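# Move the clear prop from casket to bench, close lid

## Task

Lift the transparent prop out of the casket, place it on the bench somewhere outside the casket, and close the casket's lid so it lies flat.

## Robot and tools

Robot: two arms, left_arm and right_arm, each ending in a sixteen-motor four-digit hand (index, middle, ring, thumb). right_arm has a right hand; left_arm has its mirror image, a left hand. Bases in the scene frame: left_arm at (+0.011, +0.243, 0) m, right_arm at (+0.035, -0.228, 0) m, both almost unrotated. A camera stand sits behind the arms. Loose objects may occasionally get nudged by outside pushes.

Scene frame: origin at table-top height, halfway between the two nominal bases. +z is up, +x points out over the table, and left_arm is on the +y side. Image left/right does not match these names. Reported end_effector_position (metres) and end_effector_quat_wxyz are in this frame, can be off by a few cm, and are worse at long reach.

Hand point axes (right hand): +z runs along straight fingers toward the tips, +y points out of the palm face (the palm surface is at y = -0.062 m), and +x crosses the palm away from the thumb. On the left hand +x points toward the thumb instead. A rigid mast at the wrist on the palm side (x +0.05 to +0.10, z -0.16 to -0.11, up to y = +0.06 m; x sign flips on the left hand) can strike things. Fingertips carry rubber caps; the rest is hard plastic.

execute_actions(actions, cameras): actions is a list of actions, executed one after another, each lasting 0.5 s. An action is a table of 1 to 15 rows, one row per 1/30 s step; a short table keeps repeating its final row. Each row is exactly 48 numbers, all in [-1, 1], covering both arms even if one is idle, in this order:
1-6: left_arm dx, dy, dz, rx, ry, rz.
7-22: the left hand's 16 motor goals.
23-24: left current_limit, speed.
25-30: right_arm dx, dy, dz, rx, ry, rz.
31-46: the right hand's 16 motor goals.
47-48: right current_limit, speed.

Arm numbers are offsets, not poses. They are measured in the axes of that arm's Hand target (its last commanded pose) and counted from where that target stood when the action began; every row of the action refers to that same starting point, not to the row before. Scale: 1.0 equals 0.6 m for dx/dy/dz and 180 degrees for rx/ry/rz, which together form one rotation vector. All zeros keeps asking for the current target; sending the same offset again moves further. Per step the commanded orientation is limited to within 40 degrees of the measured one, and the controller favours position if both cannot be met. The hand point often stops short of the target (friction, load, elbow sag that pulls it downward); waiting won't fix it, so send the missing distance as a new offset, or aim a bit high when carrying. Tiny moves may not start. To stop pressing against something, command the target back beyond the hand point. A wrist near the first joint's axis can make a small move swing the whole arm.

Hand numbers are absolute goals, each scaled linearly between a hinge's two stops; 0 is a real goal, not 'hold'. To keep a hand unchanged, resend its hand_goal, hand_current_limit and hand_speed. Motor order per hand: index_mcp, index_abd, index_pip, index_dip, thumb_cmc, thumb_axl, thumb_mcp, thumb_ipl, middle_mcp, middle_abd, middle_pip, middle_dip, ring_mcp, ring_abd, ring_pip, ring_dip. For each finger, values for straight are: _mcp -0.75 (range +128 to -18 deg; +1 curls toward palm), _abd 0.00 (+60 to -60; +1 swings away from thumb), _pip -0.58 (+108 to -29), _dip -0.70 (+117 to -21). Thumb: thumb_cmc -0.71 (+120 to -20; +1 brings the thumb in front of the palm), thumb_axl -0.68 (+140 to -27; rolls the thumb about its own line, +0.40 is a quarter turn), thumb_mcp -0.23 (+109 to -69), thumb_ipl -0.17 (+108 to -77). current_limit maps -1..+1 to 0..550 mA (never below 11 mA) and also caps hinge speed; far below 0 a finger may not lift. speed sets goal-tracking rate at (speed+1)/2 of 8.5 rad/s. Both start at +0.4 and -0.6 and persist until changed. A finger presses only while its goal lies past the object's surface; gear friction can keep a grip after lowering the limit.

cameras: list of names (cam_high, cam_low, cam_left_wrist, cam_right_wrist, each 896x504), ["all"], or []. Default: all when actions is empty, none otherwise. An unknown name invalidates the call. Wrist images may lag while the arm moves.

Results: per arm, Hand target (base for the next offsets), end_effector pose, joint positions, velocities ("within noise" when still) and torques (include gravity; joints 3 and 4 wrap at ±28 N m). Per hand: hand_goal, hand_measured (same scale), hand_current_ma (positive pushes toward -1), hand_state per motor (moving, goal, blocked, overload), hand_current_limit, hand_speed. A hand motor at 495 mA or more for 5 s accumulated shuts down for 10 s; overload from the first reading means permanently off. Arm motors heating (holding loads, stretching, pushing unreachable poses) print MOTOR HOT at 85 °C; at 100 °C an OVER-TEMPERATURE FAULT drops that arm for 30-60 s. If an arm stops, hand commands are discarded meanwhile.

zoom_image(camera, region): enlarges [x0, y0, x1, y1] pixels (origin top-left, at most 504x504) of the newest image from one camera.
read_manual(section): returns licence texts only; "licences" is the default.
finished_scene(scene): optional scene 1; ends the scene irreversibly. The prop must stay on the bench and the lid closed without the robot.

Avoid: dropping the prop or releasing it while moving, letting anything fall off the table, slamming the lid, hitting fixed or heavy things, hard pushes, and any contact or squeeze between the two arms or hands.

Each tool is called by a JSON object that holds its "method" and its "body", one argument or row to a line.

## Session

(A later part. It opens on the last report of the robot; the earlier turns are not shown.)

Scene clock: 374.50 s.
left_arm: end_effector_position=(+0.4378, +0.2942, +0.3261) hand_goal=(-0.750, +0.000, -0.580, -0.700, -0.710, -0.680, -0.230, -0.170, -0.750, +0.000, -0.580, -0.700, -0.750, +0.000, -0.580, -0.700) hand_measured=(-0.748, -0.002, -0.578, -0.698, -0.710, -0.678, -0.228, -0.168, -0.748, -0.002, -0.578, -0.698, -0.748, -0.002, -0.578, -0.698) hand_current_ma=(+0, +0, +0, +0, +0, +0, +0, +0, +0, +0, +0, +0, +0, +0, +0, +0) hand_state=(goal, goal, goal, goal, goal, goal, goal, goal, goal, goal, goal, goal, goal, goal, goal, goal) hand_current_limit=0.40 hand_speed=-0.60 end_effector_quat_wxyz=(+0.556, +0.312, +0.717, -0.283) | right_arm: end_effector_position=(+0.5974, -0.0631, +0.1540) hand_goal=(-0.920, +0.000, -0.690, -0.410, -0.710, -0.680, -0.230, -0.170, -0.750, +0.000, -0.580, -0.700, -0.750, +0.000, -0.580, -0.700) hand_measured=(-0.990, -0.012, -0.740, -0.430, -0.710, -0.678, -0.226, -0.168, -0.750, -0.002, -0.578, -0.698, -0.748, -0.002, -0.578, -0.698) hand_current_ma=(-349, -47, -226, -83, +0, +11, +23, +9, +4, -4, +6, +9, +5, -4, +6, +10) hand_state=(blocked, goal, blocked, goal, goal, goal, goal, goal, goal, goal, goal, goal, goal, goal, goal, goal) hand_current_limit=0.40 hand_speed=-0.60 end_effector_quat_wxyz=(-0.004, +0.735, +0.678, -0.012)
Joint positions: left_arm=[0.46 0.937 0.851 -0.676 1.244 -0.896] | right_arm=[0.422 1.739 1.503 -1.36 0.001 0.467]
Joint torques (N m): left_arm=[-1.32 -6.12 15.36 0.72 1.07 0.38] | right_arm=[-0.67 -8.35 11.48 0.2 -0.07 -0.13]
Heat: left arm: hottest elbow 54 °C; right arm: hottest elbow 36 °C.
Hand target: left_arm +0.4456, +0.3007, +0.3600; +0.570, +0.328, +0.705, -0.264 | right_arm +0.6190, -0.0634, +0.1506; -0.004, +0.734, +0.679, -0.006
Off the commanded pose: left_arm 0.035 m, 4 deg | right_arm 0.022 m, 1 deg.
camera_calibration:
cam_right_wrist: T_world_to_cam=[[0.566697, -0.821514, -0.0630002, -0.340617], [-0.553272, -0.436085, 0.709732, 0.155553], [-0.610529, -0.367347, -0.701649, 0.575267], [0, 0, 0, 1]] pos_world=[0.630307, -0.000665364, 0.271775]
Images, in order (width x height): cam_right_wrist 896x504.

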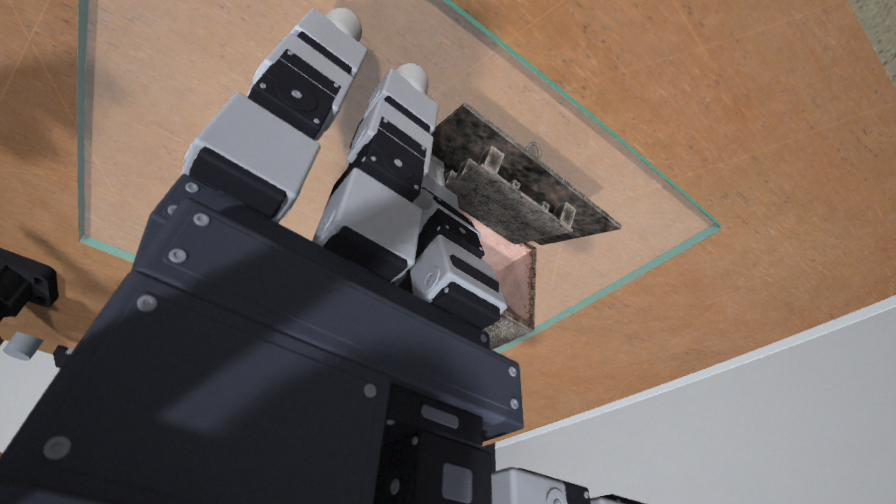

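{"method": "execute_actions", "body": {
  "actions": [
    [[0,0,0,0,0,0,-0.75,0,-0.58,-0.7,-0.71,-0.68,-0.23,-0.17,-0.75,0,-0.58,-0.7,-0.75,0,-0.58,-0.7,0.4,-0.6,0,0.03,-0.008,0,0,0,-0.95,0,-0.72,-0.41,-0.71,-0.68,-0.23,-0.17,-0.75,0,-0.58,-0.7,-0.75,0,-0.58,-0.7,0.4,-0.6]],
    [[0,0,0,0,0,0,-0.75,0,-0.58,-0.7,-0.71,-0.68,-0.23,-0.17,-0.75,0,-0.58,-0.7,-0.75,0,-0.58,-0.7,0.4,-0.6,0,0.03,-0.008,0,0,0,-0.95,0,-0.72,-0.41,-0.71,-0.68,-0.23,-0.17,-0.75,0,-0.58,-0.7,-0.75,0,-0.58,-0.7,0.4,-0.6]]
  ],
  "cameras": ["cam_right_wrist","cam_low"]
}}

{"method": "zoom_image", "body": {
  "camera": "cam_right_wrist",
  "region": [390, 90, 540, 240]
}}

{"method": "zoom_image", "body": {
  "camera": "cam_low",
  "region": [435, 265, 525, 325]
}}

Scene clock: 379.10 s.
left_arm: end_effector_position=(+0.4378, +0.2942, +0.3261) hand_goal=(-0.750, +0.000, -0.580, -0.700, -0.710, -0.680, -0.230, -0.170, -0.750, +0.000, -0.580, -0.700, -0.750, +0.000, -0.580, -0.700) hand_measured=(-0.748, -0.002, -0.578, -0.698, -0.710, -0.678, -0.228, -0.168, -0.748, -0.002, -0.578, -0.698, -0.748, -0.002, -0.578, -0.698) hand_current_ma=(+0, +0, +0, +0, +0, +0, +0, +0, +0, +0, +0, +0, +0, +0, +0, +0) hand_state=(goal, goal, goal, goal, goal, goal, goal, goal, goal, goal, goal, goal, goal, goal, goal, goal) hand_current_limit=0.40 hand_speed=-0.60 end_effector_quat_wxyz=(+0.556, +0.312, +0.717, -0.283) | right_arm: end_effector_position=(+0.6240, -0.0665, +0.1488) hand_goal=(-0.950, +0.000, -0.720, -0.410, -0.710, -0.680, -0.230, -0.170, -0.750, +0.000, -0.580, -0.700, -0.750, +0.000, -0.580, -0.700) hand_measured=(-0.998, -0.006, -0.780, -0.436, -0.710, -0.678, -0.226, -0.168, -0.748, -0.002, -0.578, -0.698, -0.748, -0.002, -0.578, -0.698) hand_current_ma=(-227, -18, -273, -117, +0, +11, +24, +9, +4, -4, +6, +9, +5, -3, +6, +10) hand_state=(blocked, goal, blocked, blocked, goal, goal, goal, goal, goal, goal, goal, goal, goal, goal, goal, goal) hand_current_limit=0.40 hand_speed=-0.60 end_effector_quat_wxyz=(-0.013, +0.737, +0.675, -0.030)
Joint positions: left_arm=[0.46 0.937 0.851 -0.676 1.244 -0.896] | right_arm=[0.398 1.828 1.619 -1.428 -0.002 0.448]
Joint torques (N m): left_arm=[-1.08 -6.12 15.34 0.7 1.08 0.38] | right_arm=[-0.91 -10.23 13.04 0.42 0.11 -0.22]
Heat: left arm: hottest elbow 55 °C; right arm: hottest elbow 37 °C.
Hand target: left_arm +0.4456, +0.3007, +0.3600; +0.570, +0.328, +0.705, -0.264 | right_arm +0.6550, -0.0662, +0.1597; -0.004, +0.734, +0.679, -0.006
Off the commanded pose: left_arm 0.035 m, 4 deg | right_arm 0.033 m, 3 deg.
camera_calibration:
cam_right_wrist: T_world_to_cam=[[0.559329, -0.825476, -0.0757628, -0.352523], [-0.52755, -0.424972, 0.735589, 0.153269], [-0.639408, -0.371467, -0.673179, 0.60008], [0, 0, 0, 1]] pos_world=[0.66173, -0.00295379, 0.26451]
Images, in order (width x height): cam_low 896x504, cam_right_wrist 896x504.

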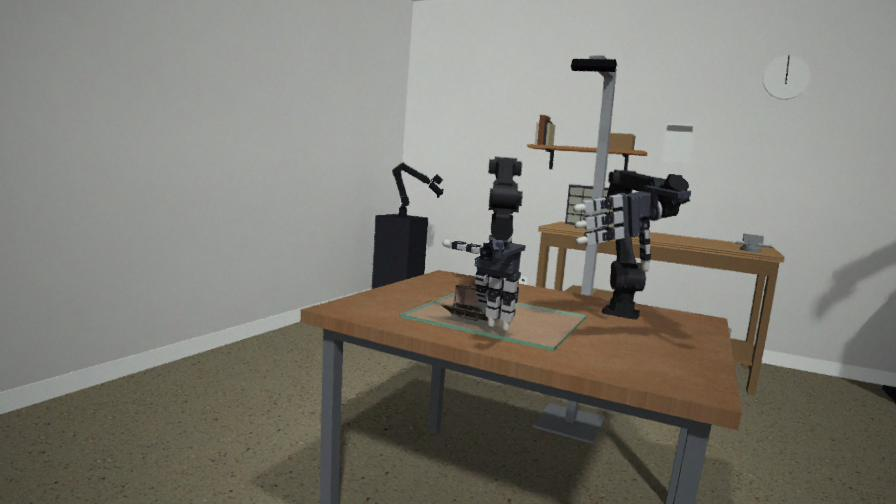

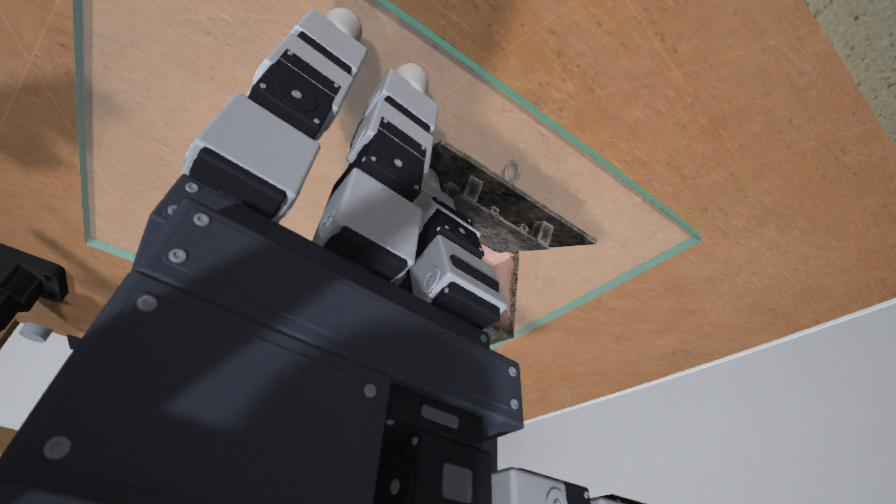

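Scaled by 3.360 from the camera's 896x504 image, which has a finer 1280x720 frame.

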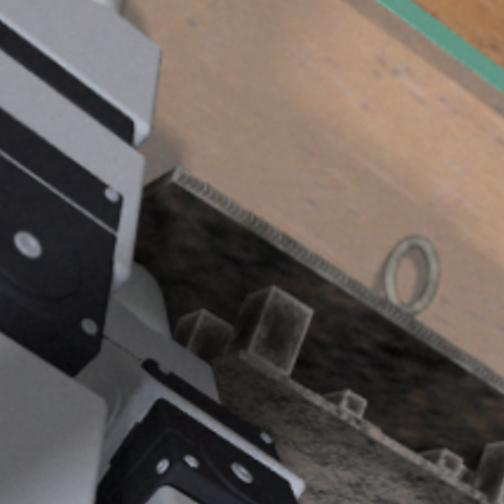

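Scaled by 5.600 from the camera's 896x504 image, which has a finer 1280x720 frame.

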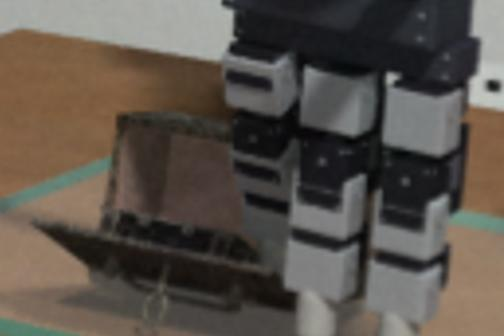

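{"method": "execute_actions", "body": {
  "actions": [
    [[0,0,0,0,0,0,-0.75,0,-0.58,-0.7,-0.71,-0.68,-0.23,-0.17,-0.75,0,-0.58,-0.7,-0.75,0,-0.58,-0.7,0.4,-0.6,0,-0.01,-0.06,0,0,0,-0.92,0,-0.69,-0.41,-0.71,-0.68,-0.23,-0.17,-0.75,0,-0.58,-0.7,-0.75,0,-0.58,-0.7,0.4,-0.6]],
    [[0,0,0,0,0,0,-0.75,0,-0.58,-0.7,-0.71,-0.68,-0.23,-0.17,-0.75,0,-0.58,-0.7,-0.75,0,-0.58,-0.7,0.4,-0.6,0.06,-0.02,-0.06,0,0,0,-0.92,0,-0.69,-0.41,-0.71,-0.68,-0.23,-0.17,-0.75,0,-0.58,-0.7,-0.75,0,-0.58,-0.7,0.4,-0.6]]
  ],
  "cameras": ["cam_right_wrist","cam_low","cam_high"]
}}

{"method": "zoom_image", "body": {
  "camera": "cam_right_wrist",
  "region": [420, 40, 640, 260]
}}

{"method": "zoom_image", "body": {
  "camera": "cam_low",
  "region": [435, 265, 525, 325]
}}

Scene clock: 383.87 s.
left_arm: end_effector_position=(+0.4378, +0.2942, +0.3261) hand_goal=(-0.750, +0.000, -0.580, -0.700, -0.710, -0.680, -0.230, -0.170, -0.750, +0.000, -0.580, -0.700, -0.750, +0.000, -0.580, -0.700) hand_measured=(-0.748, -0.002, -0.578, -0.698, -0.710, -0.678, -0.228, -0.168, -0.748, -0.002, -0.578, -0.698, -0.748, -0.002, -0.578, -0.698) hand_current_ma=(+0, +0, +0, +0, +0, +0, +0, +0, +0, +0, +0, +0, +0, +0, +0, +0) hand_state=(goal, goal, goal, goal, goal, goal, goal, goal, goal, goal, goal, goal, goal, goal, goal, goal) hand_current_limit=0.40 hand_speed=-0.60 end_effector_quat_wxyz=(+0.556, +0.312, +0.717, -0.283) | right_arm: end_effector_position=(+0.6257, -0.0371, +0.2097) hand_goal=(-0.920, +0.000, -0.690, -0.410, -0.710, -0.680, -0.230, -0.170, -0.750, +0.000, -0.580, -0.700, -0.750, +0.000, -0.580, -0.700) hand_measured=(-0.918, -0.002, -0.692, -0.412, -0.710, -0.678, -0.226, -0.168, -0.748, -0.002, -0.578, -0.698, -0.748, -0.002, -0.578, -0.698) hand_current_ma=(+7, -3, -6, -11, +0, +11, +24, +9, +4, -4, +6, +9, +5, -3, +6, +10) hand_state=(goal, goal, goal, goal, goal, goal, goal, goal, goal, goal, goal, goal, goal, goal, goal, goal) hand_current_limit=0.40 hand_speed=-0.60 end_effector_quat_wxyz=(-0.011, +0.731, +0.682, -0.028)
Joint positions: left_arm=[0.46 0.937 0.851 -0.676 1.244 -0.896] | right_arm=[0.444 1.834 1.788 -1.584 -0.003 0.476]
Joint torques (N m): left_arm=[-1.32 -6.01 15.35 0.73 1.07 0.38] | right_arm=[0.03 -11.99 13.35 -0.42 0.07 0.24]
Heat: left arm: hottest elbow 57 °C; right arm: hottest elbow 38 °C.
Hand target: left_arm +0.4456, +0.3007, +0.3600; +0.570, +0.328, +0.705, -0.264 | right_arm +0.6410, -0.0287, +0.2318; -0.004, +0.734, +0.679, -0.006
Off the commanded pose: left_arm 0.035 m, 4 deg | right_arm 0.028 m, 3 deg.
camera_calibration:
cam_right_wrist: T_world_to_cam=[[0.574365, -0.815262, -0.0738358, -0.334155], [-0.524218, -0.435592, 0.731748, 0.12025], [-0.628729, -0.381585, -0.677564, 0.646979], [0, 0, 0, 1]] pos_world=[0.661739, 0.0268331, 0.325705]
Images, in order (width x height): cam_high 896x504, cam_low 896x504, cam_right_wrist 896x504.

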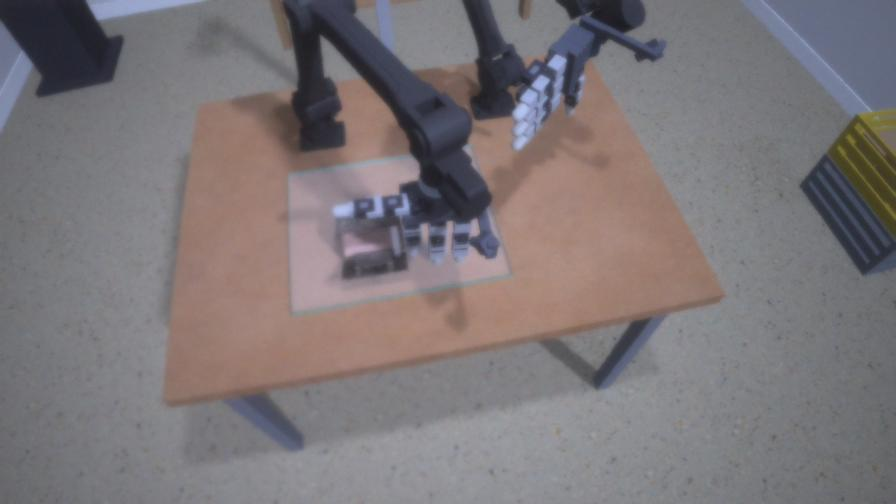

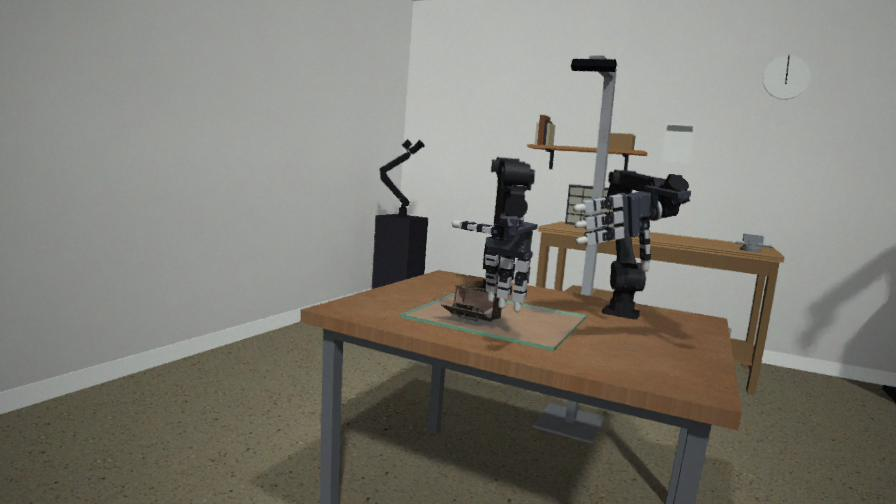

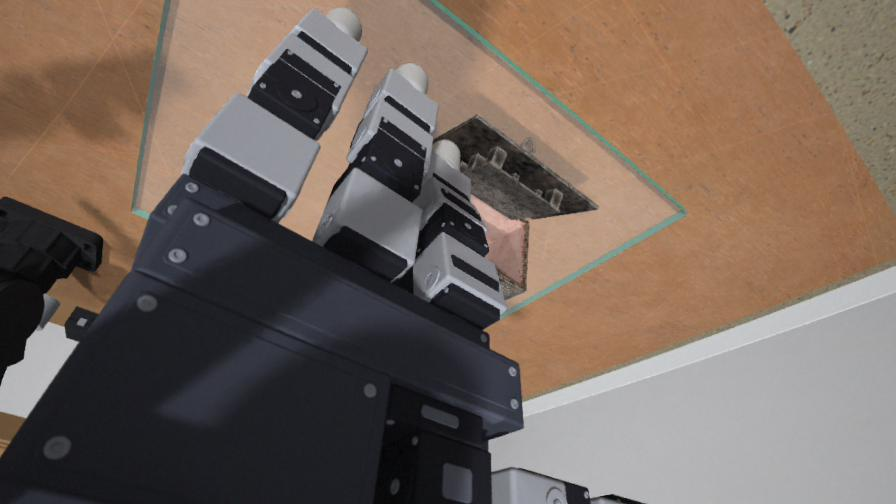

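Scaled by 2.291 from the camera's 896x504 image, which has a finer 1280x720 frame.

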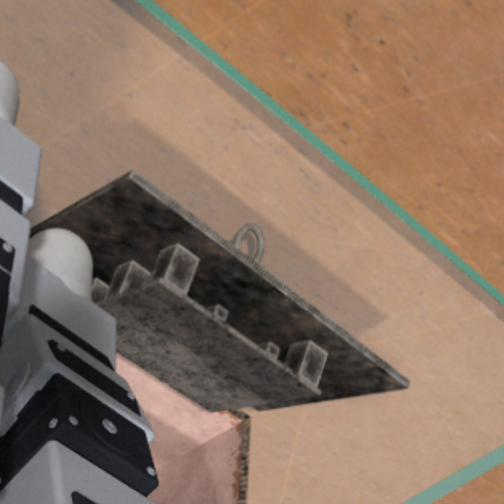

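Scaled by 5.600 from the camera's 896x504 image, which has a finer 1280x720 frame.

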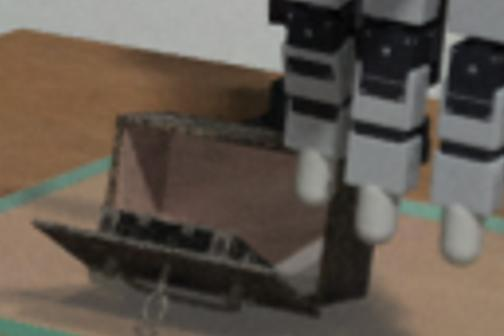

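{"method": "execute_actions", "body": {
  "actions": [
    [[0,0,0,0,0,0,-0.75,0,-0.58,-0.7,-0.71,-0.68,-0.23,-0.17,-0.75,0,-0.58,-0.7,-0.75,0,-0.58,-0.7,0.4,-0.6,0.1,0,0,0,0,0,-0.92,0,-0.69,-0.41,-0.71,-0.68,-0.23,-0.17,-0.75,0,-0.58,-0.7,-0.75,0,-0.58,-0.7,0.4,-0.6]]
  ],
  "cameras": ["cam_right_wrist","cam_low","cam_high"]
}}

{"method": "zoom_image", "body": {
  "camera": "cam_right_wrist",
  "region": [460, 80, 660, 280]
}}

{"method": "zoom_image", "body": {
  "camera": "cam_low",
  "region": [435, 275, 510, 325]
}}

{"method": "zoom_image", "body": {
  "camera": "cam_high",
  "region": [320, 180, 440, 300]
}}

Scene clock: 388.53 s.
left_arm: end_effector_position=(+0.4378, +0.2942, +0.3261) hand_goal=(-0.750, +0.000, -0.580, -0.700, -0.710, -0.680, -0.230, -0.170, -0.750, +0.000, -0.580, -0.700, -0.750, +0.000, -0.580, -0.700) hand_measured=(-0.748, -0.002, -0.578, -0.698, -0.710, -0.678, -0.228, -0.168, -0.748, -0.002, -0.578, -0.698, -0.748, -0.002, -0.578, -0.698) hand_current_ma=(+0, +0, +0, +0, +0, +0, +0, +0, +0, +0, +0, +0, +0, +0, +0, +0) hand_state=(goal, goal, goal, goal, goal, goal, goal, goal, goal, goal, goal, goal, goal, goal, goal, goal) hand_current_limit=0.40 hand_speed=-0.60 end_effector_quat_wxyz=(+0.556, +0.312, +0.717, -0.283) | right_arm: end_effector_position=(+0.6306, +0.0252, +0.2075) hand_goal=(-0.920, +0.000, -0.690, -0.410, -0.710, -0.680, -0.230, -0.170, -0.750, +0.000, -0.580, -0.700, -0.750, +0.000, -0.580, -0.700) hand_measured=(-0.918, -0.002, -0.692, -0.412, -0.710, -0.678, -0.226, -0.168, -0.748, -0.002, -0.578, -0.698, -0.748, -0.002, -0.578, -0.698) hand_current_ma=(+9, -3, -5, -11, +0, +11, +24, +9, +5, -4, +6, +9, +5, -3, +6, +10) hand_state=(goal, goal, goal, goal, goal, goal, goal, goal, goal, goal, goal, goal, goal, goal, goal, goal) hand_current_limit=0.40 hand_speed=-0.60 end_effector_quat_wxyz=(-0.010, +0.729, +0.684, -0.030)
Joint positions: left_arm=[0.46 0.937 0.851 -0.676 1.244 -0.896] | right_arm=[0.537 1.928 1.92 -1.626 -0.005 0.564]
Joint torques (N m): left_arm=[-1.2 -6.18 15.34 0.7 1.08 0.38] | right_arm=[-0.26 -13.45 13.35 -0.46 0.1 0.22]
Heat: left arm: hottest elbow 58 °C; right arm: hottest elbow 39 °C.
Hand target: left_arm +0.4456, +0.3007, +0.3600; +0.570, +0.328, +0.705, -0.264 | right_arm +0.6457, +0.0311, +0.2315; -0.004, +0.734, +0.679, -0.006
Off the commanded pose: left_arm 0.035 m, 4 deg | right_arm 0.029 m, 3 deg.
camera_calibration:
cam_right_wrist: T_world_to_cam=[[0.579325, -0.811993, -0.0710681, -0.290036], [-0.52025, -0.435476, 0.734643, 0.148386], [-0.627473, -0.388624, -0.674721, 0.67114], [0, 0, 0, 1]] pos_world=[0.666345, 0.0899323, 0.323209]
Images, in order (width x height): cam_high 896x504, cam_low 896x504, cam_right_wrist 896x504.

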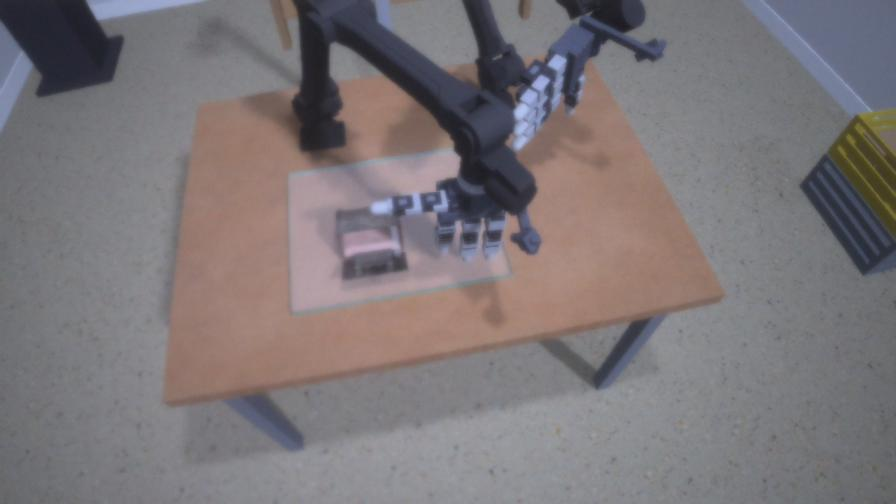

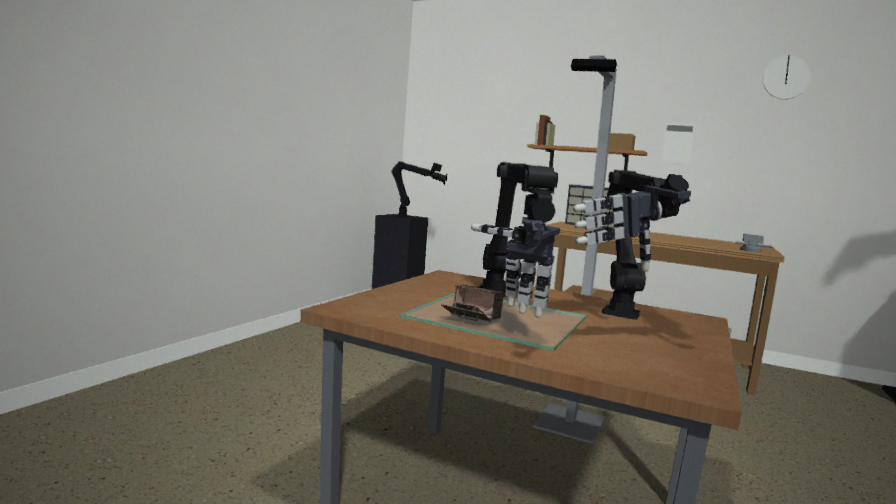

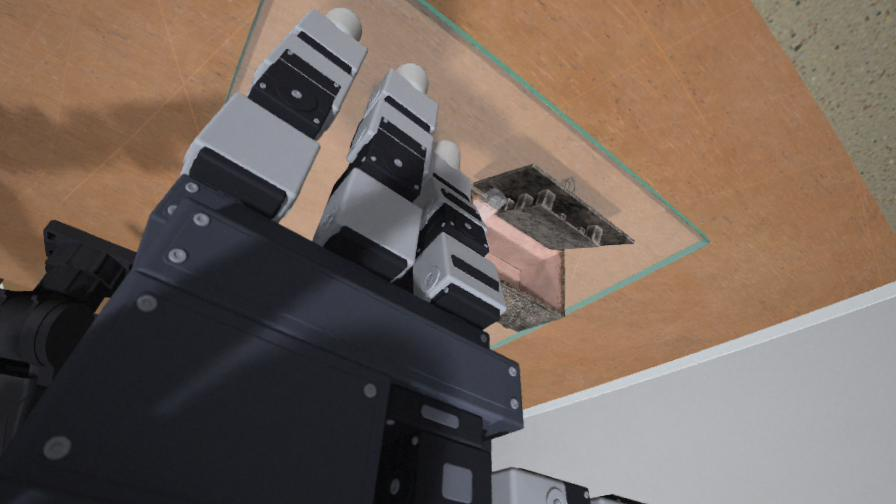

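Scaled by 2.520 from the camera's 896x504 image, which has a finer 1280x720 frame.

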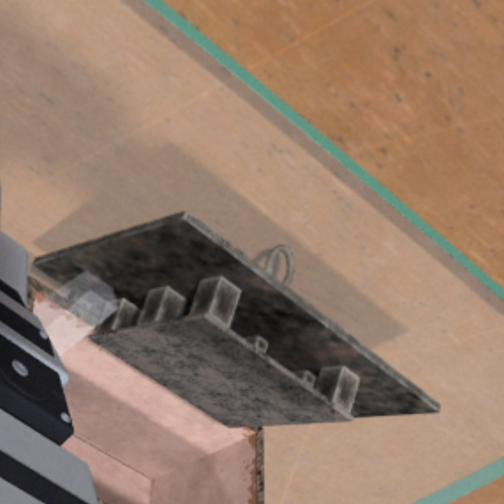

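Scaled by 6.720 from the camera's 896x504 image, which has a finer 1280x720 frame.

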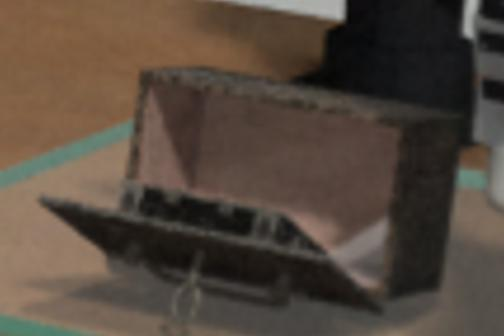

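Scaled by 4.200 from the camera's 896x504 image, which has a finer 1280x720 frame.

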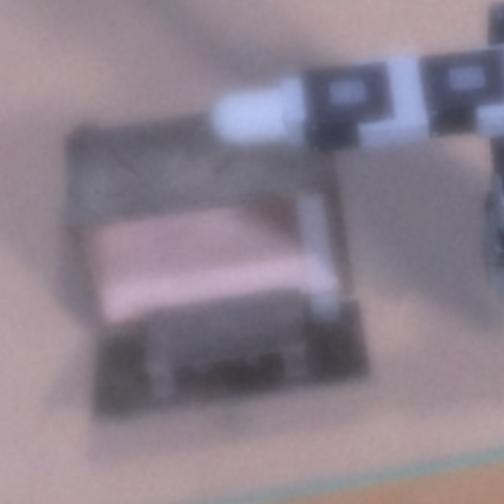

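{"method": "execute_actions", "body": {
  "actions": [
    [[0,0,0,0.02166,0.051,0.0267,-0.75,0,-0.58,-0.7,-0.71,-0.68,-0.23,-0.17,-0.75,0,-0.58,-0.7,-0.75,0,-0.58,-0.7,0.4,-0.6,-0.033,-0.05,-0.117,0,0,0,-0.75,0,-0.58,-0.7,-0.71,-0.68,-0.23,-0.17,-0.75,0,-0.58,-0.7,-0.75,0,-0.58,-0.7,0.4,-0.6]],
    [[0,0,0,0.02166,0.051,0.0267,-0.75,0,-0.58,-0.7,-0.71,-0.68,-0.23,-0.17,-0.75,0,-0.58,-0.7,-0.75,0,-0.58,-0.7,0.4,-0.6,-0.139,-0.12,0,0,0,0,-0.75,0,-0.58,-0.7,-0.71,-0.68,-0.23,-0.17,-0.75,0,-0.58,-0.7,-0.75,0,-0.58,-0.7,0.4,-0.6]],
    [[0,0,0,0.02166,0.051,0.0267,-0.75,0,-0.58,-0.7,-0.71,-0.68,-0.23,-0.17,-0.75,0,-0.58,-0.7,-0.75,0,-0.58,-0.7,0.4,-0.6,-0.139,-0.12,0,0,0,0,-0.75,0,-0.58,-0.7,-0.71,-0.68,-0.23,-0.17,-0.75,0,-0.58,-0.7,-0.75,0,-0.58,-0.7,0.4,-0.6]],
    [[0,0,0,0.02166,0.051,0.0267,-0.75,0,-0.58,-0.7,-0.71,-0.68,-0.23,-0.17,-0.75,0,-0.58,-0.7,-0.75,0,-0.58,-0.7,0.4,-0.6,-0.139,-0.12,0,0,0,0,-0.75,0,-0.58,-0.7,-0.71,-0.68,-0.23,-0.17,-0.75,0,-0.58,-0.7,-0.75,0,-0.58,-0.7,0.4,-0.6]],
    [[0,0,0,0.02166,0.051,0.0267,-0.75,0,-0.58,-0.7,-0.71,-0.68,-0.23,-0.17,-0.75,0,-0.58,-0.7,-0.75,0,-0.58,-0.7,0.4,-0.6,0,0,0,0,0,0.059,-0.75,0,-0.58,-0.7,-0.71,-0.68,-0.23,-0.17,-0.75,0,-0.58,-0.7,-0.75,0,-0.58,-0.7,0.4,-0.6]],
    [[0,0,0,0.02166,0.051,0.0267,-0.75,0,-0.58,-0.7,-0.71,-0.68,-0.23,-0.17,-0.75,0,-0.58,-0.7,-0.75,0,-0.58,-0.7,0.4,-0.6,0,0,0,0,0,0.059,-0.75,0,-0.58,-0.7,-0.71,-0.68,-0.23,-0.17,-0.75,0,-0.58,-0.7,-0.75,0,-0.58,-0.7,0.4,-0.6]],
    [[0,0,0,0.02166,0.051,0.0267,-0.75,0,-0.58,-0.7,-0.71,-0.68,-0.23,-0.17,-0.75,0,-0.58,-0.7,-0.75,0,-0.58,-0.7,0.4,-0.6,0,0,0,0,0,0.059,-0.75,0,-0.58,-0.7,-0.71,-0.68,-0.23,-0.17,-0.75,0,-0.58,-0.7,-0.75,0,-0.58,-0.7,0.4,-0.6]],
    [[0,0,0,0.02166,0.051,0.0267,-0.75,0,-0.58,-0.7,-0.71,-0.68,-0.23,-0.17,-0.75,0,-0.58,-0.7,-0.75,0,-0.58,-0.7,0.4,-0.6,0,0,0,0,0,0.059,-0.75,0,-0.58,-0.7,-0.71,-0.68,-0.23,-0.17,-0.75,0,-0.58,-0.7,-0.75,0,-0.58,-0.7,0.4,-0.6]],
    [[0,0,0,0,0,0,-0.75,0,-0.58,-0.7,-0.71,-0.68,-0.23,-0.17,-0.75,0,-0.58,-0.7,-0.75,0,-0.58,-0.7,0.4,-0.6,0,0,0,0,0,0.059,-0.75,0,-0.58,-0.7,-0.71,-0.68,-0.23,-0.17,-0.75,0,-0.58,-0.7,-0.75,0,-0.58,-0.7,0.4,-0.6]],
    [[0,0,0,0,0,0,-0.75,0,-0.58,-0.7,-0.71,-0.68,-0.23,-0.17,-0.75,0,-0.58,-0.7,-0.75,0,-0.58,-0.7,0.4,-0.6,0,0,0,0,0,0.059,-0.75,0,-0.58,-0.7,-0.71,-0.68,-0.23,-0.17,-0.75,0,-0.58,-0.7,-0.75,0,-0.58,-0.7,0.4,-0.6]],
    [[0,0,0,0,0,0,-0.75,0,-0.58,-0.7,-0.71,-0.68,-0.23,-0.17,-0.75,0,-0.58,-0.7,-0.75,0,-0.58,-0.7,0.4,-0.6,0,0,0,0,0,0.059,-0.75,0,-0.58,-0.7,-0.71,-0.68,-0.23,-0.17,-0.75,0,-0.58,-0.7,-0.75,0,-0.58,-0.7,0.4,-0.6]],
    [[0,0,0,0,0,0,-0.75,0,-0.58,-0.7,-0.71,-0.68,-0.23,-0.17,-0.75,0,-0.58,-0.7,-0.75,0,-0.58,-0.7,0.4,-0.6,0,0,0,0,0,0.059,-0.75,0,-0.58,-0.7,-0.71,-0.68,-0.23,-0.17,-0.75,0,-0.58,-0.7,-0.75,0,-0.58,-0.7,0.4,-0.6]]
  ],
  "cameras": ["all"]
}}

Scene clock: 422.50 s.
left_arm: end_effector_position=(+0.4363, +0.3032, +0.3349) hand_goal=(-0.750, +0.000, -0.580, -0.700, -0.710, -0.680, -0.230, -0.170, -0.750, +0.000, -0.580, -0.700, -0.750, +0.000, -0.580, -0.700) hand_measured=(-0.748, -0.002, -0.578, -0.698, -0.710, -0.678, -0.226, -0.168, -0.748, -0.002, -0.578, -0.698, -0.748, -0.002, -0.578, -0.698) hand_current_ma=(+0, +0, +0, +0, +0, +0, +0, +0, +0, +0, +0, +0, +0, +0, +0, +0) hand_state=(goal, goal, goal, goal, goal, goal, goal, goal, goal, goal, goal, goal, goal, goal, goal, goal) hand_current_limit=0.40 hand_speed=-0.60 end_effector_quat_wxyz=(+0.021, +0.734, +0.679, +0.029) | right_arm: end_effector_position=(+0.3624, -0.2179, +0.2850) hand_goal=(-0.750, +0.000, -0.580, -0.700, -0.710, -0.680, -0.230, -0.170, -0.750, +0.000, -0.580, -0.700, -0.750, +0.000, -0.580, -0.700) hand_measured=(-0.748, +0.000, -0.580, -0.698, -0.708, -0.678, -0.226, -0.168, -0.748, +0.000, -0.578, -0.698, -0.748, +0.000, -0.578, -0.698) hand_current_ma=(+8, +0, -2, +10, +7, +11, +24, +9, +10, +0, +6, +9, +8, +0, +5, +9) hand_state=(goal, goal, goal, goal, goal, goal, goal, goal, goal, goal, goal, goal, goal, goal, goal, goal) hand_current_limit=0.40 hand_speed=-0.60 end_effector_quat_wxyz=(+0.008, +0.999, +0.019, -0.041)
Joint positions: left_arm=[0.142 1.2 1.377 -1.676 0.001 0.208] | right_arm=[0.304 1.333 1.369 -1.691 -0.005 1.8]
Joint torques (N m): left_arm=[-3.25 -9 13.91 -0.09 -0.16 0.31] | right_arm=[-0.56 -5.42 13.33 0.01 0.18 0.21]
Heat: left arm: hottest elbow 61 °C; right arm: hottest elbow 40 °C.
Hand target: left_arm +0.4456, +0.3007, +0.3599; +0.000, +0.742, +0.671, +0.000 | right_arm +0.3802, -0.2184, +0.3064; +0.002, +1.000, +0.005, -0.007
Off the commanded pose: left_arm 0.027 m, 4 deg | right_arm 0.028 m, 4 deg.
joint sent to its limit (left arm) — joint 4 (wrist pitch), lower limit. The joint targets are off in position and orientation.
camera_calibration:
cam_left_wrist: T_world_to_cam=[[-0.669201, -0.741992, -0.0402092, 0.494744], [-0.533388, 0.441978, 0.721217, -0.193926], [-0.517366, 0.504086, -0.691542, 0.42424], [0, 0, 0, 1]] pos_world=[0.447133, 0.238954, 0.453135]
cam_right_wrist: T_world_to_cam=[[-0.748832, -0.662609, 0.0141391, 0.163061], [-0.450512, 0.52455, 0.722417, 0.0334759], [-0.486097, 0.534599, -0.691313, 0.615346], [0, 0, 0, 1]] pos_world=[0.436304, -0.238477, 0.398907]

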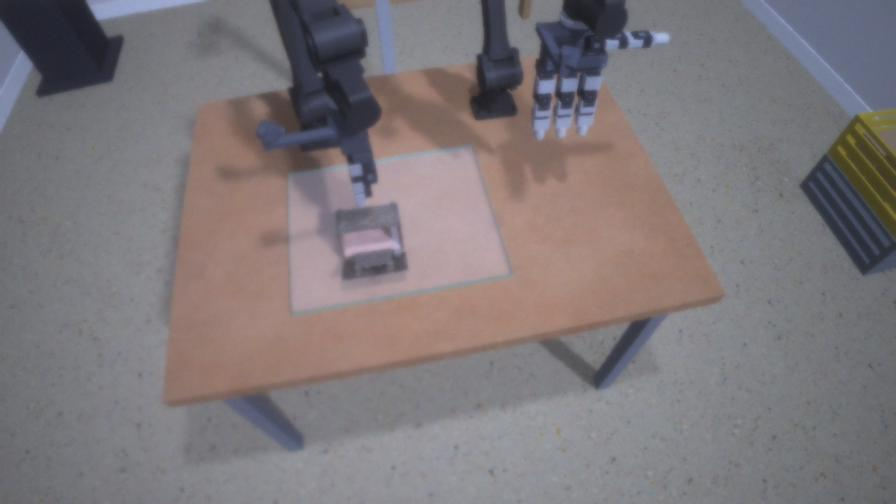

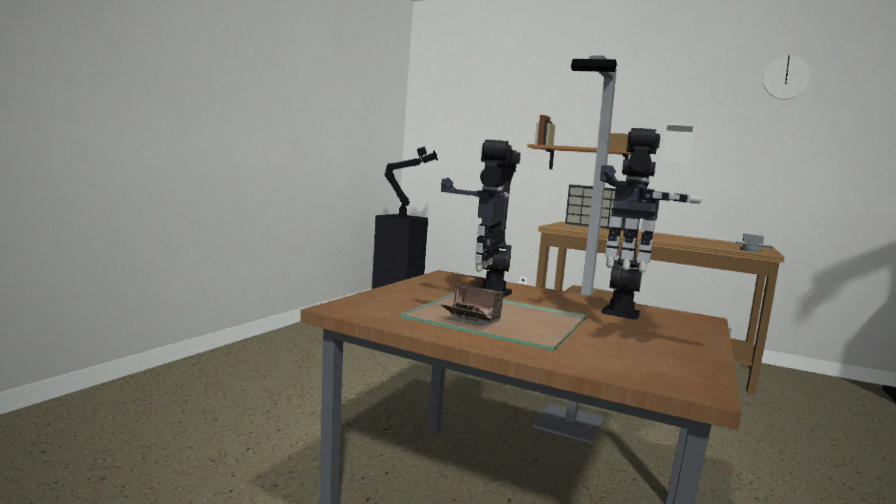

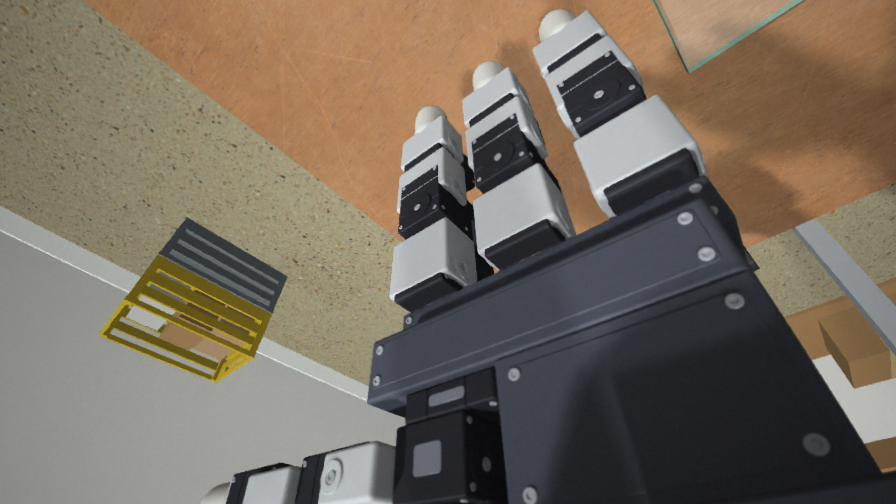

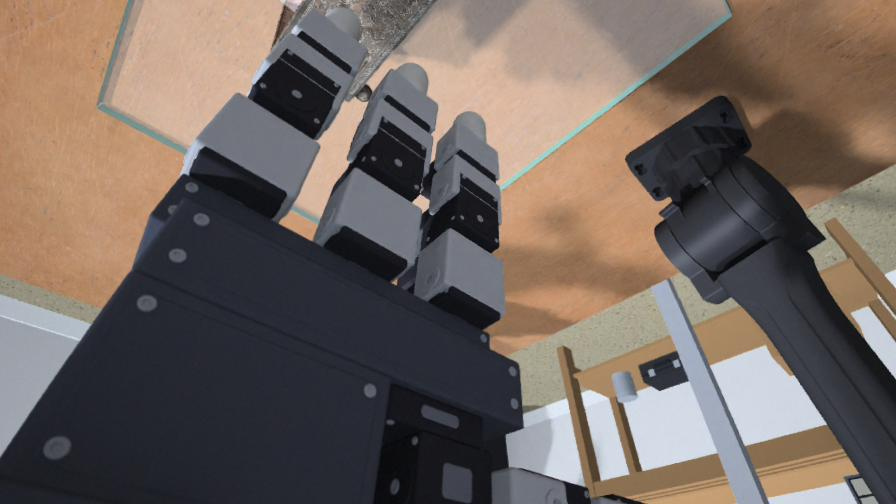

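{"method": "execute_actions", "body": {
  "actions": [
    [[-0.1313,0.062,0.0367,0,0,0,-0.75,0,-0.58,-0.7,-0.71,-0.68,-0.23,-0.17,-0.75,0,-0.58,-0.7,-0.75,0,-0.58,-0.7,0.4,-0.6,0,0,0.05,0,0,0,0.3,0,0.2,-0.3,-0.71,-0.68,-0.23,-0.17,-0.75,0,-0.58,-0.7,-0.75,0,-0.58,-0.7,0.4,-0.6]],
    [[-0.1313,0.062,0.0367,0,0,0,-0.75,0,-0.58,-0.7,-0.71,-0.68,-0.23,-0.17,-0.75,0,-0.58,-0.7,-0.75,0,-0.58,-0.7,0.4,-0.6,0,0,0.05,0,0,0,0.3,0,0.2,-0.3,-0.71,-0.68,-0.23,-0.17,-0.75,0,-0.58,-0.7,-0.75,0,-0.58,-0.7,0.4,-0.6]],
    [[-0.1313,0.062,0.0367,0,0,0,-0.75,0,-0.58,-0.7,-0.71,-0.68,-0.23,-0.17,-0.75,0,-0.58,-0.7,-0.75,0,-0.58,-0.7,0.4,-0.6,0,0,0,0,0,0,0.3,0,0.2,-0.3,-0.71,-0.68,-0.23,-0.17,-0.75,0,-0.58,-0.7,-0.75,0,-0.58,-0.7,0.4,-0.6]],
    [[-0.1313,0.062,0.0367,0,0,0,-0.75,0,-0.58,-0.7,-0.71,-0.68,-0.23,-0.17,-0.75,0,-0.58,-0.7,-0.75,0,-0.58,-0.7,0.4,-0.6,0,0,0,0,0,0,0.3,0,0.2,-0.3,-0.71,-0.68,-0.23,-0.17,-0.75,0,-0.58,-0.7,-0.75,0,-0.58,-0.7,0.4,-0.6]],
    [[-0.1313,0.062,0.0367,0,0,0,-0.75,0,-0.58,-0.7,-0.71,-0.68,-0.23,-0.17,-0.75,0,-0.58,-0.7,-0.75,0,-0.58,-0.7,0.4,-0.6,0,0,0,0,0,0,0.3,0,0.2,-0.3,-0.71,-0.68,-0.23,-0.17,-0.75,0,-0.58,-0.7,-0.75,0,-0.58,-0.7,0.4,-0.6]]
  ],
  "cameras": ["all"]
}}

Scene clock: 433.47 s.
left_arm: end_effector_position=(+0.5161, +0.0539, +0.2627) hand_goal=(-0.750, +0.000, -0.580, -0.700, -0.710, -0.680, -0.230, -0.170, -0.750, +0.000, -0.580, -0.700, -0.750, +0.000, -0.580, -0.700) hand_measured=(-0.750, -0.002, -0.578, -0.698, -0.710, -0.678, -0.226, -0.168, -0.750, -0.002, -0.578, -0.698, -0.748, -0.002, -0.578, -0.698) hand_current_ma=(+0, +0, +0, +0, +0, +0, +1, +0, +0, +0, +0, +0, +0, +0, +0, +0) hand_state=(goal, goal, goal, goal, goal, goal, goal, goal, goal, goal, goal, goal, goal, goal, goal, goal) hand_current_limit=0.40 hand_speed=-0.60 end_effector_quat_wxyz=(-0.029, +0.754, +0.656, -0.015) | right_arm: end_effector_position=(+0.3765, -0.2140, +0.2477) hand_goal=(+0.300, +0.000, +0.200, -0.300, -0.710, -0.680, -0.230, -0.170, -0.750, +0.000, -0.580, -0.700, -0.750, +0.000, -0.580, -0.700) hand_measured=(+0.280, +0.000, +0.192, -0.304, -0.708, -0.678, -0.226, -0.168, -0.748, +0.000, -0.578, -0.698, -0.748, +0.000, -0.578, -0.698) hand_current_ma=(-92, +0, -29, -12, +7, +11, +24, +9, +10, +0, +6, +9, +8, +0, +5, +9) hand_state=(blocked, goal, goal, goal, goal, goal, goal, goal, goal, goal, goal, goal, goal, goal, goal, goal) hand_current_limit=0.40 hand_speed=-0.60 end_effector_quat_wxyz=(+0.001, +1.000, +0.019, -0.011)
Joint positions: left_arm=[-0.433 1.591 1.609 -1.653 0.004 -0.306] | right_arm=[0.304 1.333 1.28 -1.541 -0.005 1.801]
Joint torques (N m): left_arm=[-2.14 -17.26 9.59 0.01 -0.09 0.14] | right_arm=[-0.56 -5.77 7.99 0.28 0.26 0.22]
Heat: left arm: hottest elbow 59 °C; right arm: hottest elbow 41 °C.
Hand target: left_arm +0.5167, +0.0536, +0.2690; -0.023, +0.754, +0.656, -0.012 (last step not sent: back at the drive's target) | right_arm +0.3794, -0.2185, +0.2464; +0.002, +1.000, +0.005, -0.007
Off the commanded pose: left_arm 0.089 m, 1 deg | right_arm 0.006 m, 2 deg.
pose unreachable (left arm): on one or more control steps of this call, first in action 3 (counted from 0), this arm could not follow its commanded pose, so it was not sent that pose on those steps. It may still have moved: this result reports where it is.
cause: moving toward the commanded pose would bring a part of the arm too close to another arm (a part of this arm just beyond joint 4 (wrist pitch) and a part of the right arm just beyond its joint 4 (wrist pitch), 57 mm apart when this arm was first held).
camera_calibration:
cam_left_wrist: T_world_to_cam=[[-0.712124, -0.700916, 0.0399528, 0.359036], [-0.406212, 0.457786, 0.790838, -0.073843], [-0.5726, 0.546945, -0.610721, 0.546172], [0, 0, 0, 1]] pos_world=[0.538421, -0.0132676, 0.377612]
cam_right_wrist: T_world_to_cam=[[-0.74906, -0.661249, -0.0407131, 0.190684], [-0.491972, 0.514041, 0.702656, 0.0829372], [-0.443703, 0.546361, -0.710364, 0.585589], [0, 0, 0, 1]] pos_world=[0.443464, -0.236487, 0.365469]

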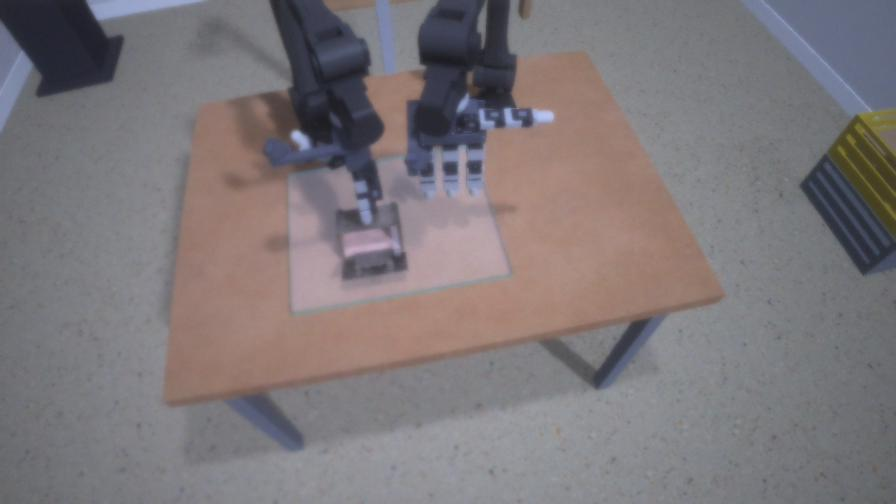

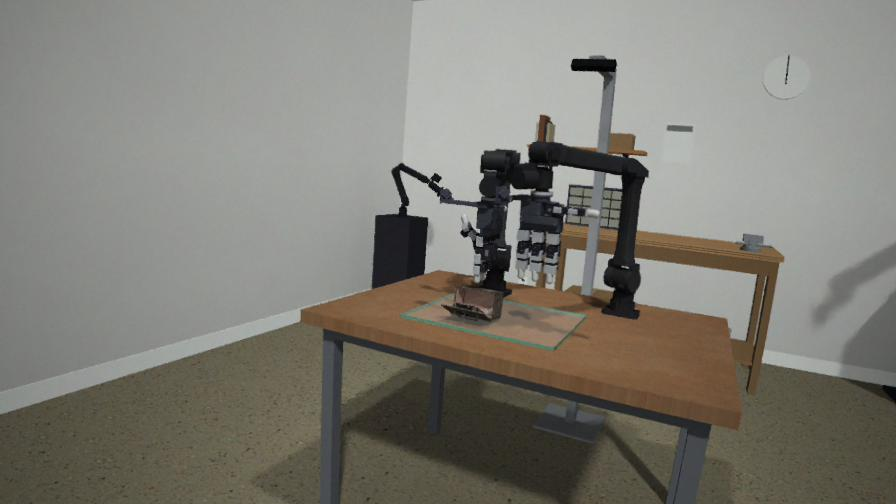

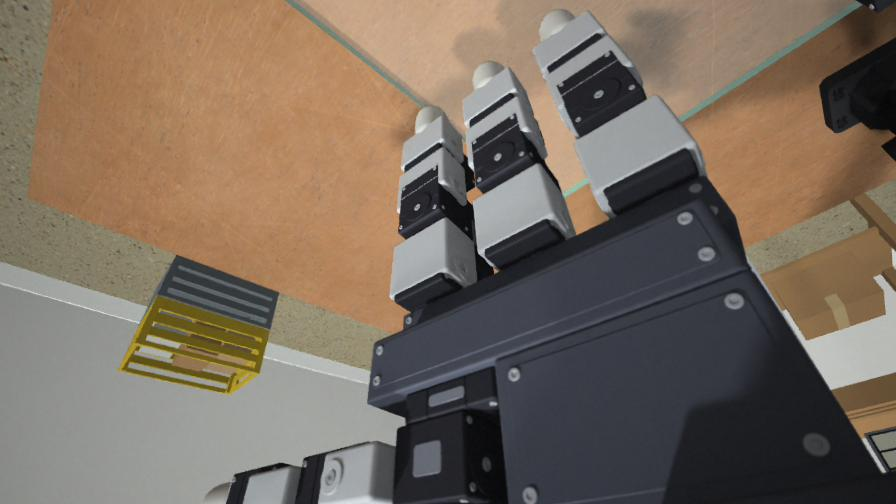

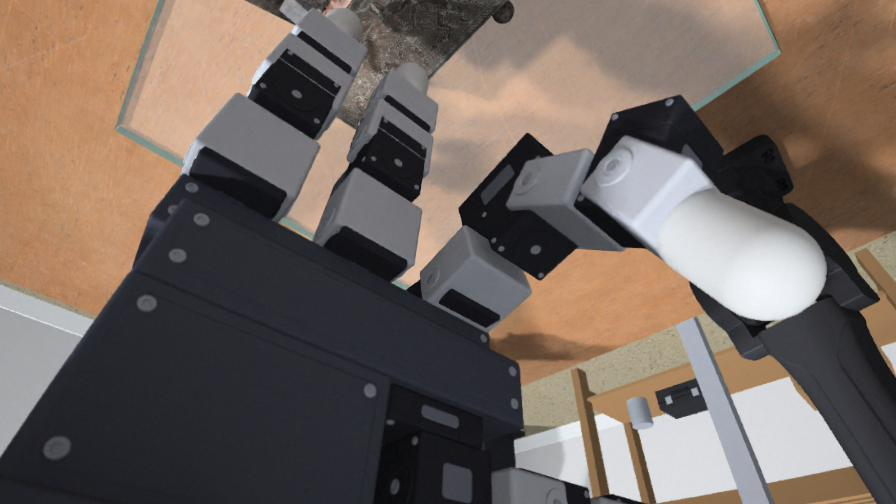

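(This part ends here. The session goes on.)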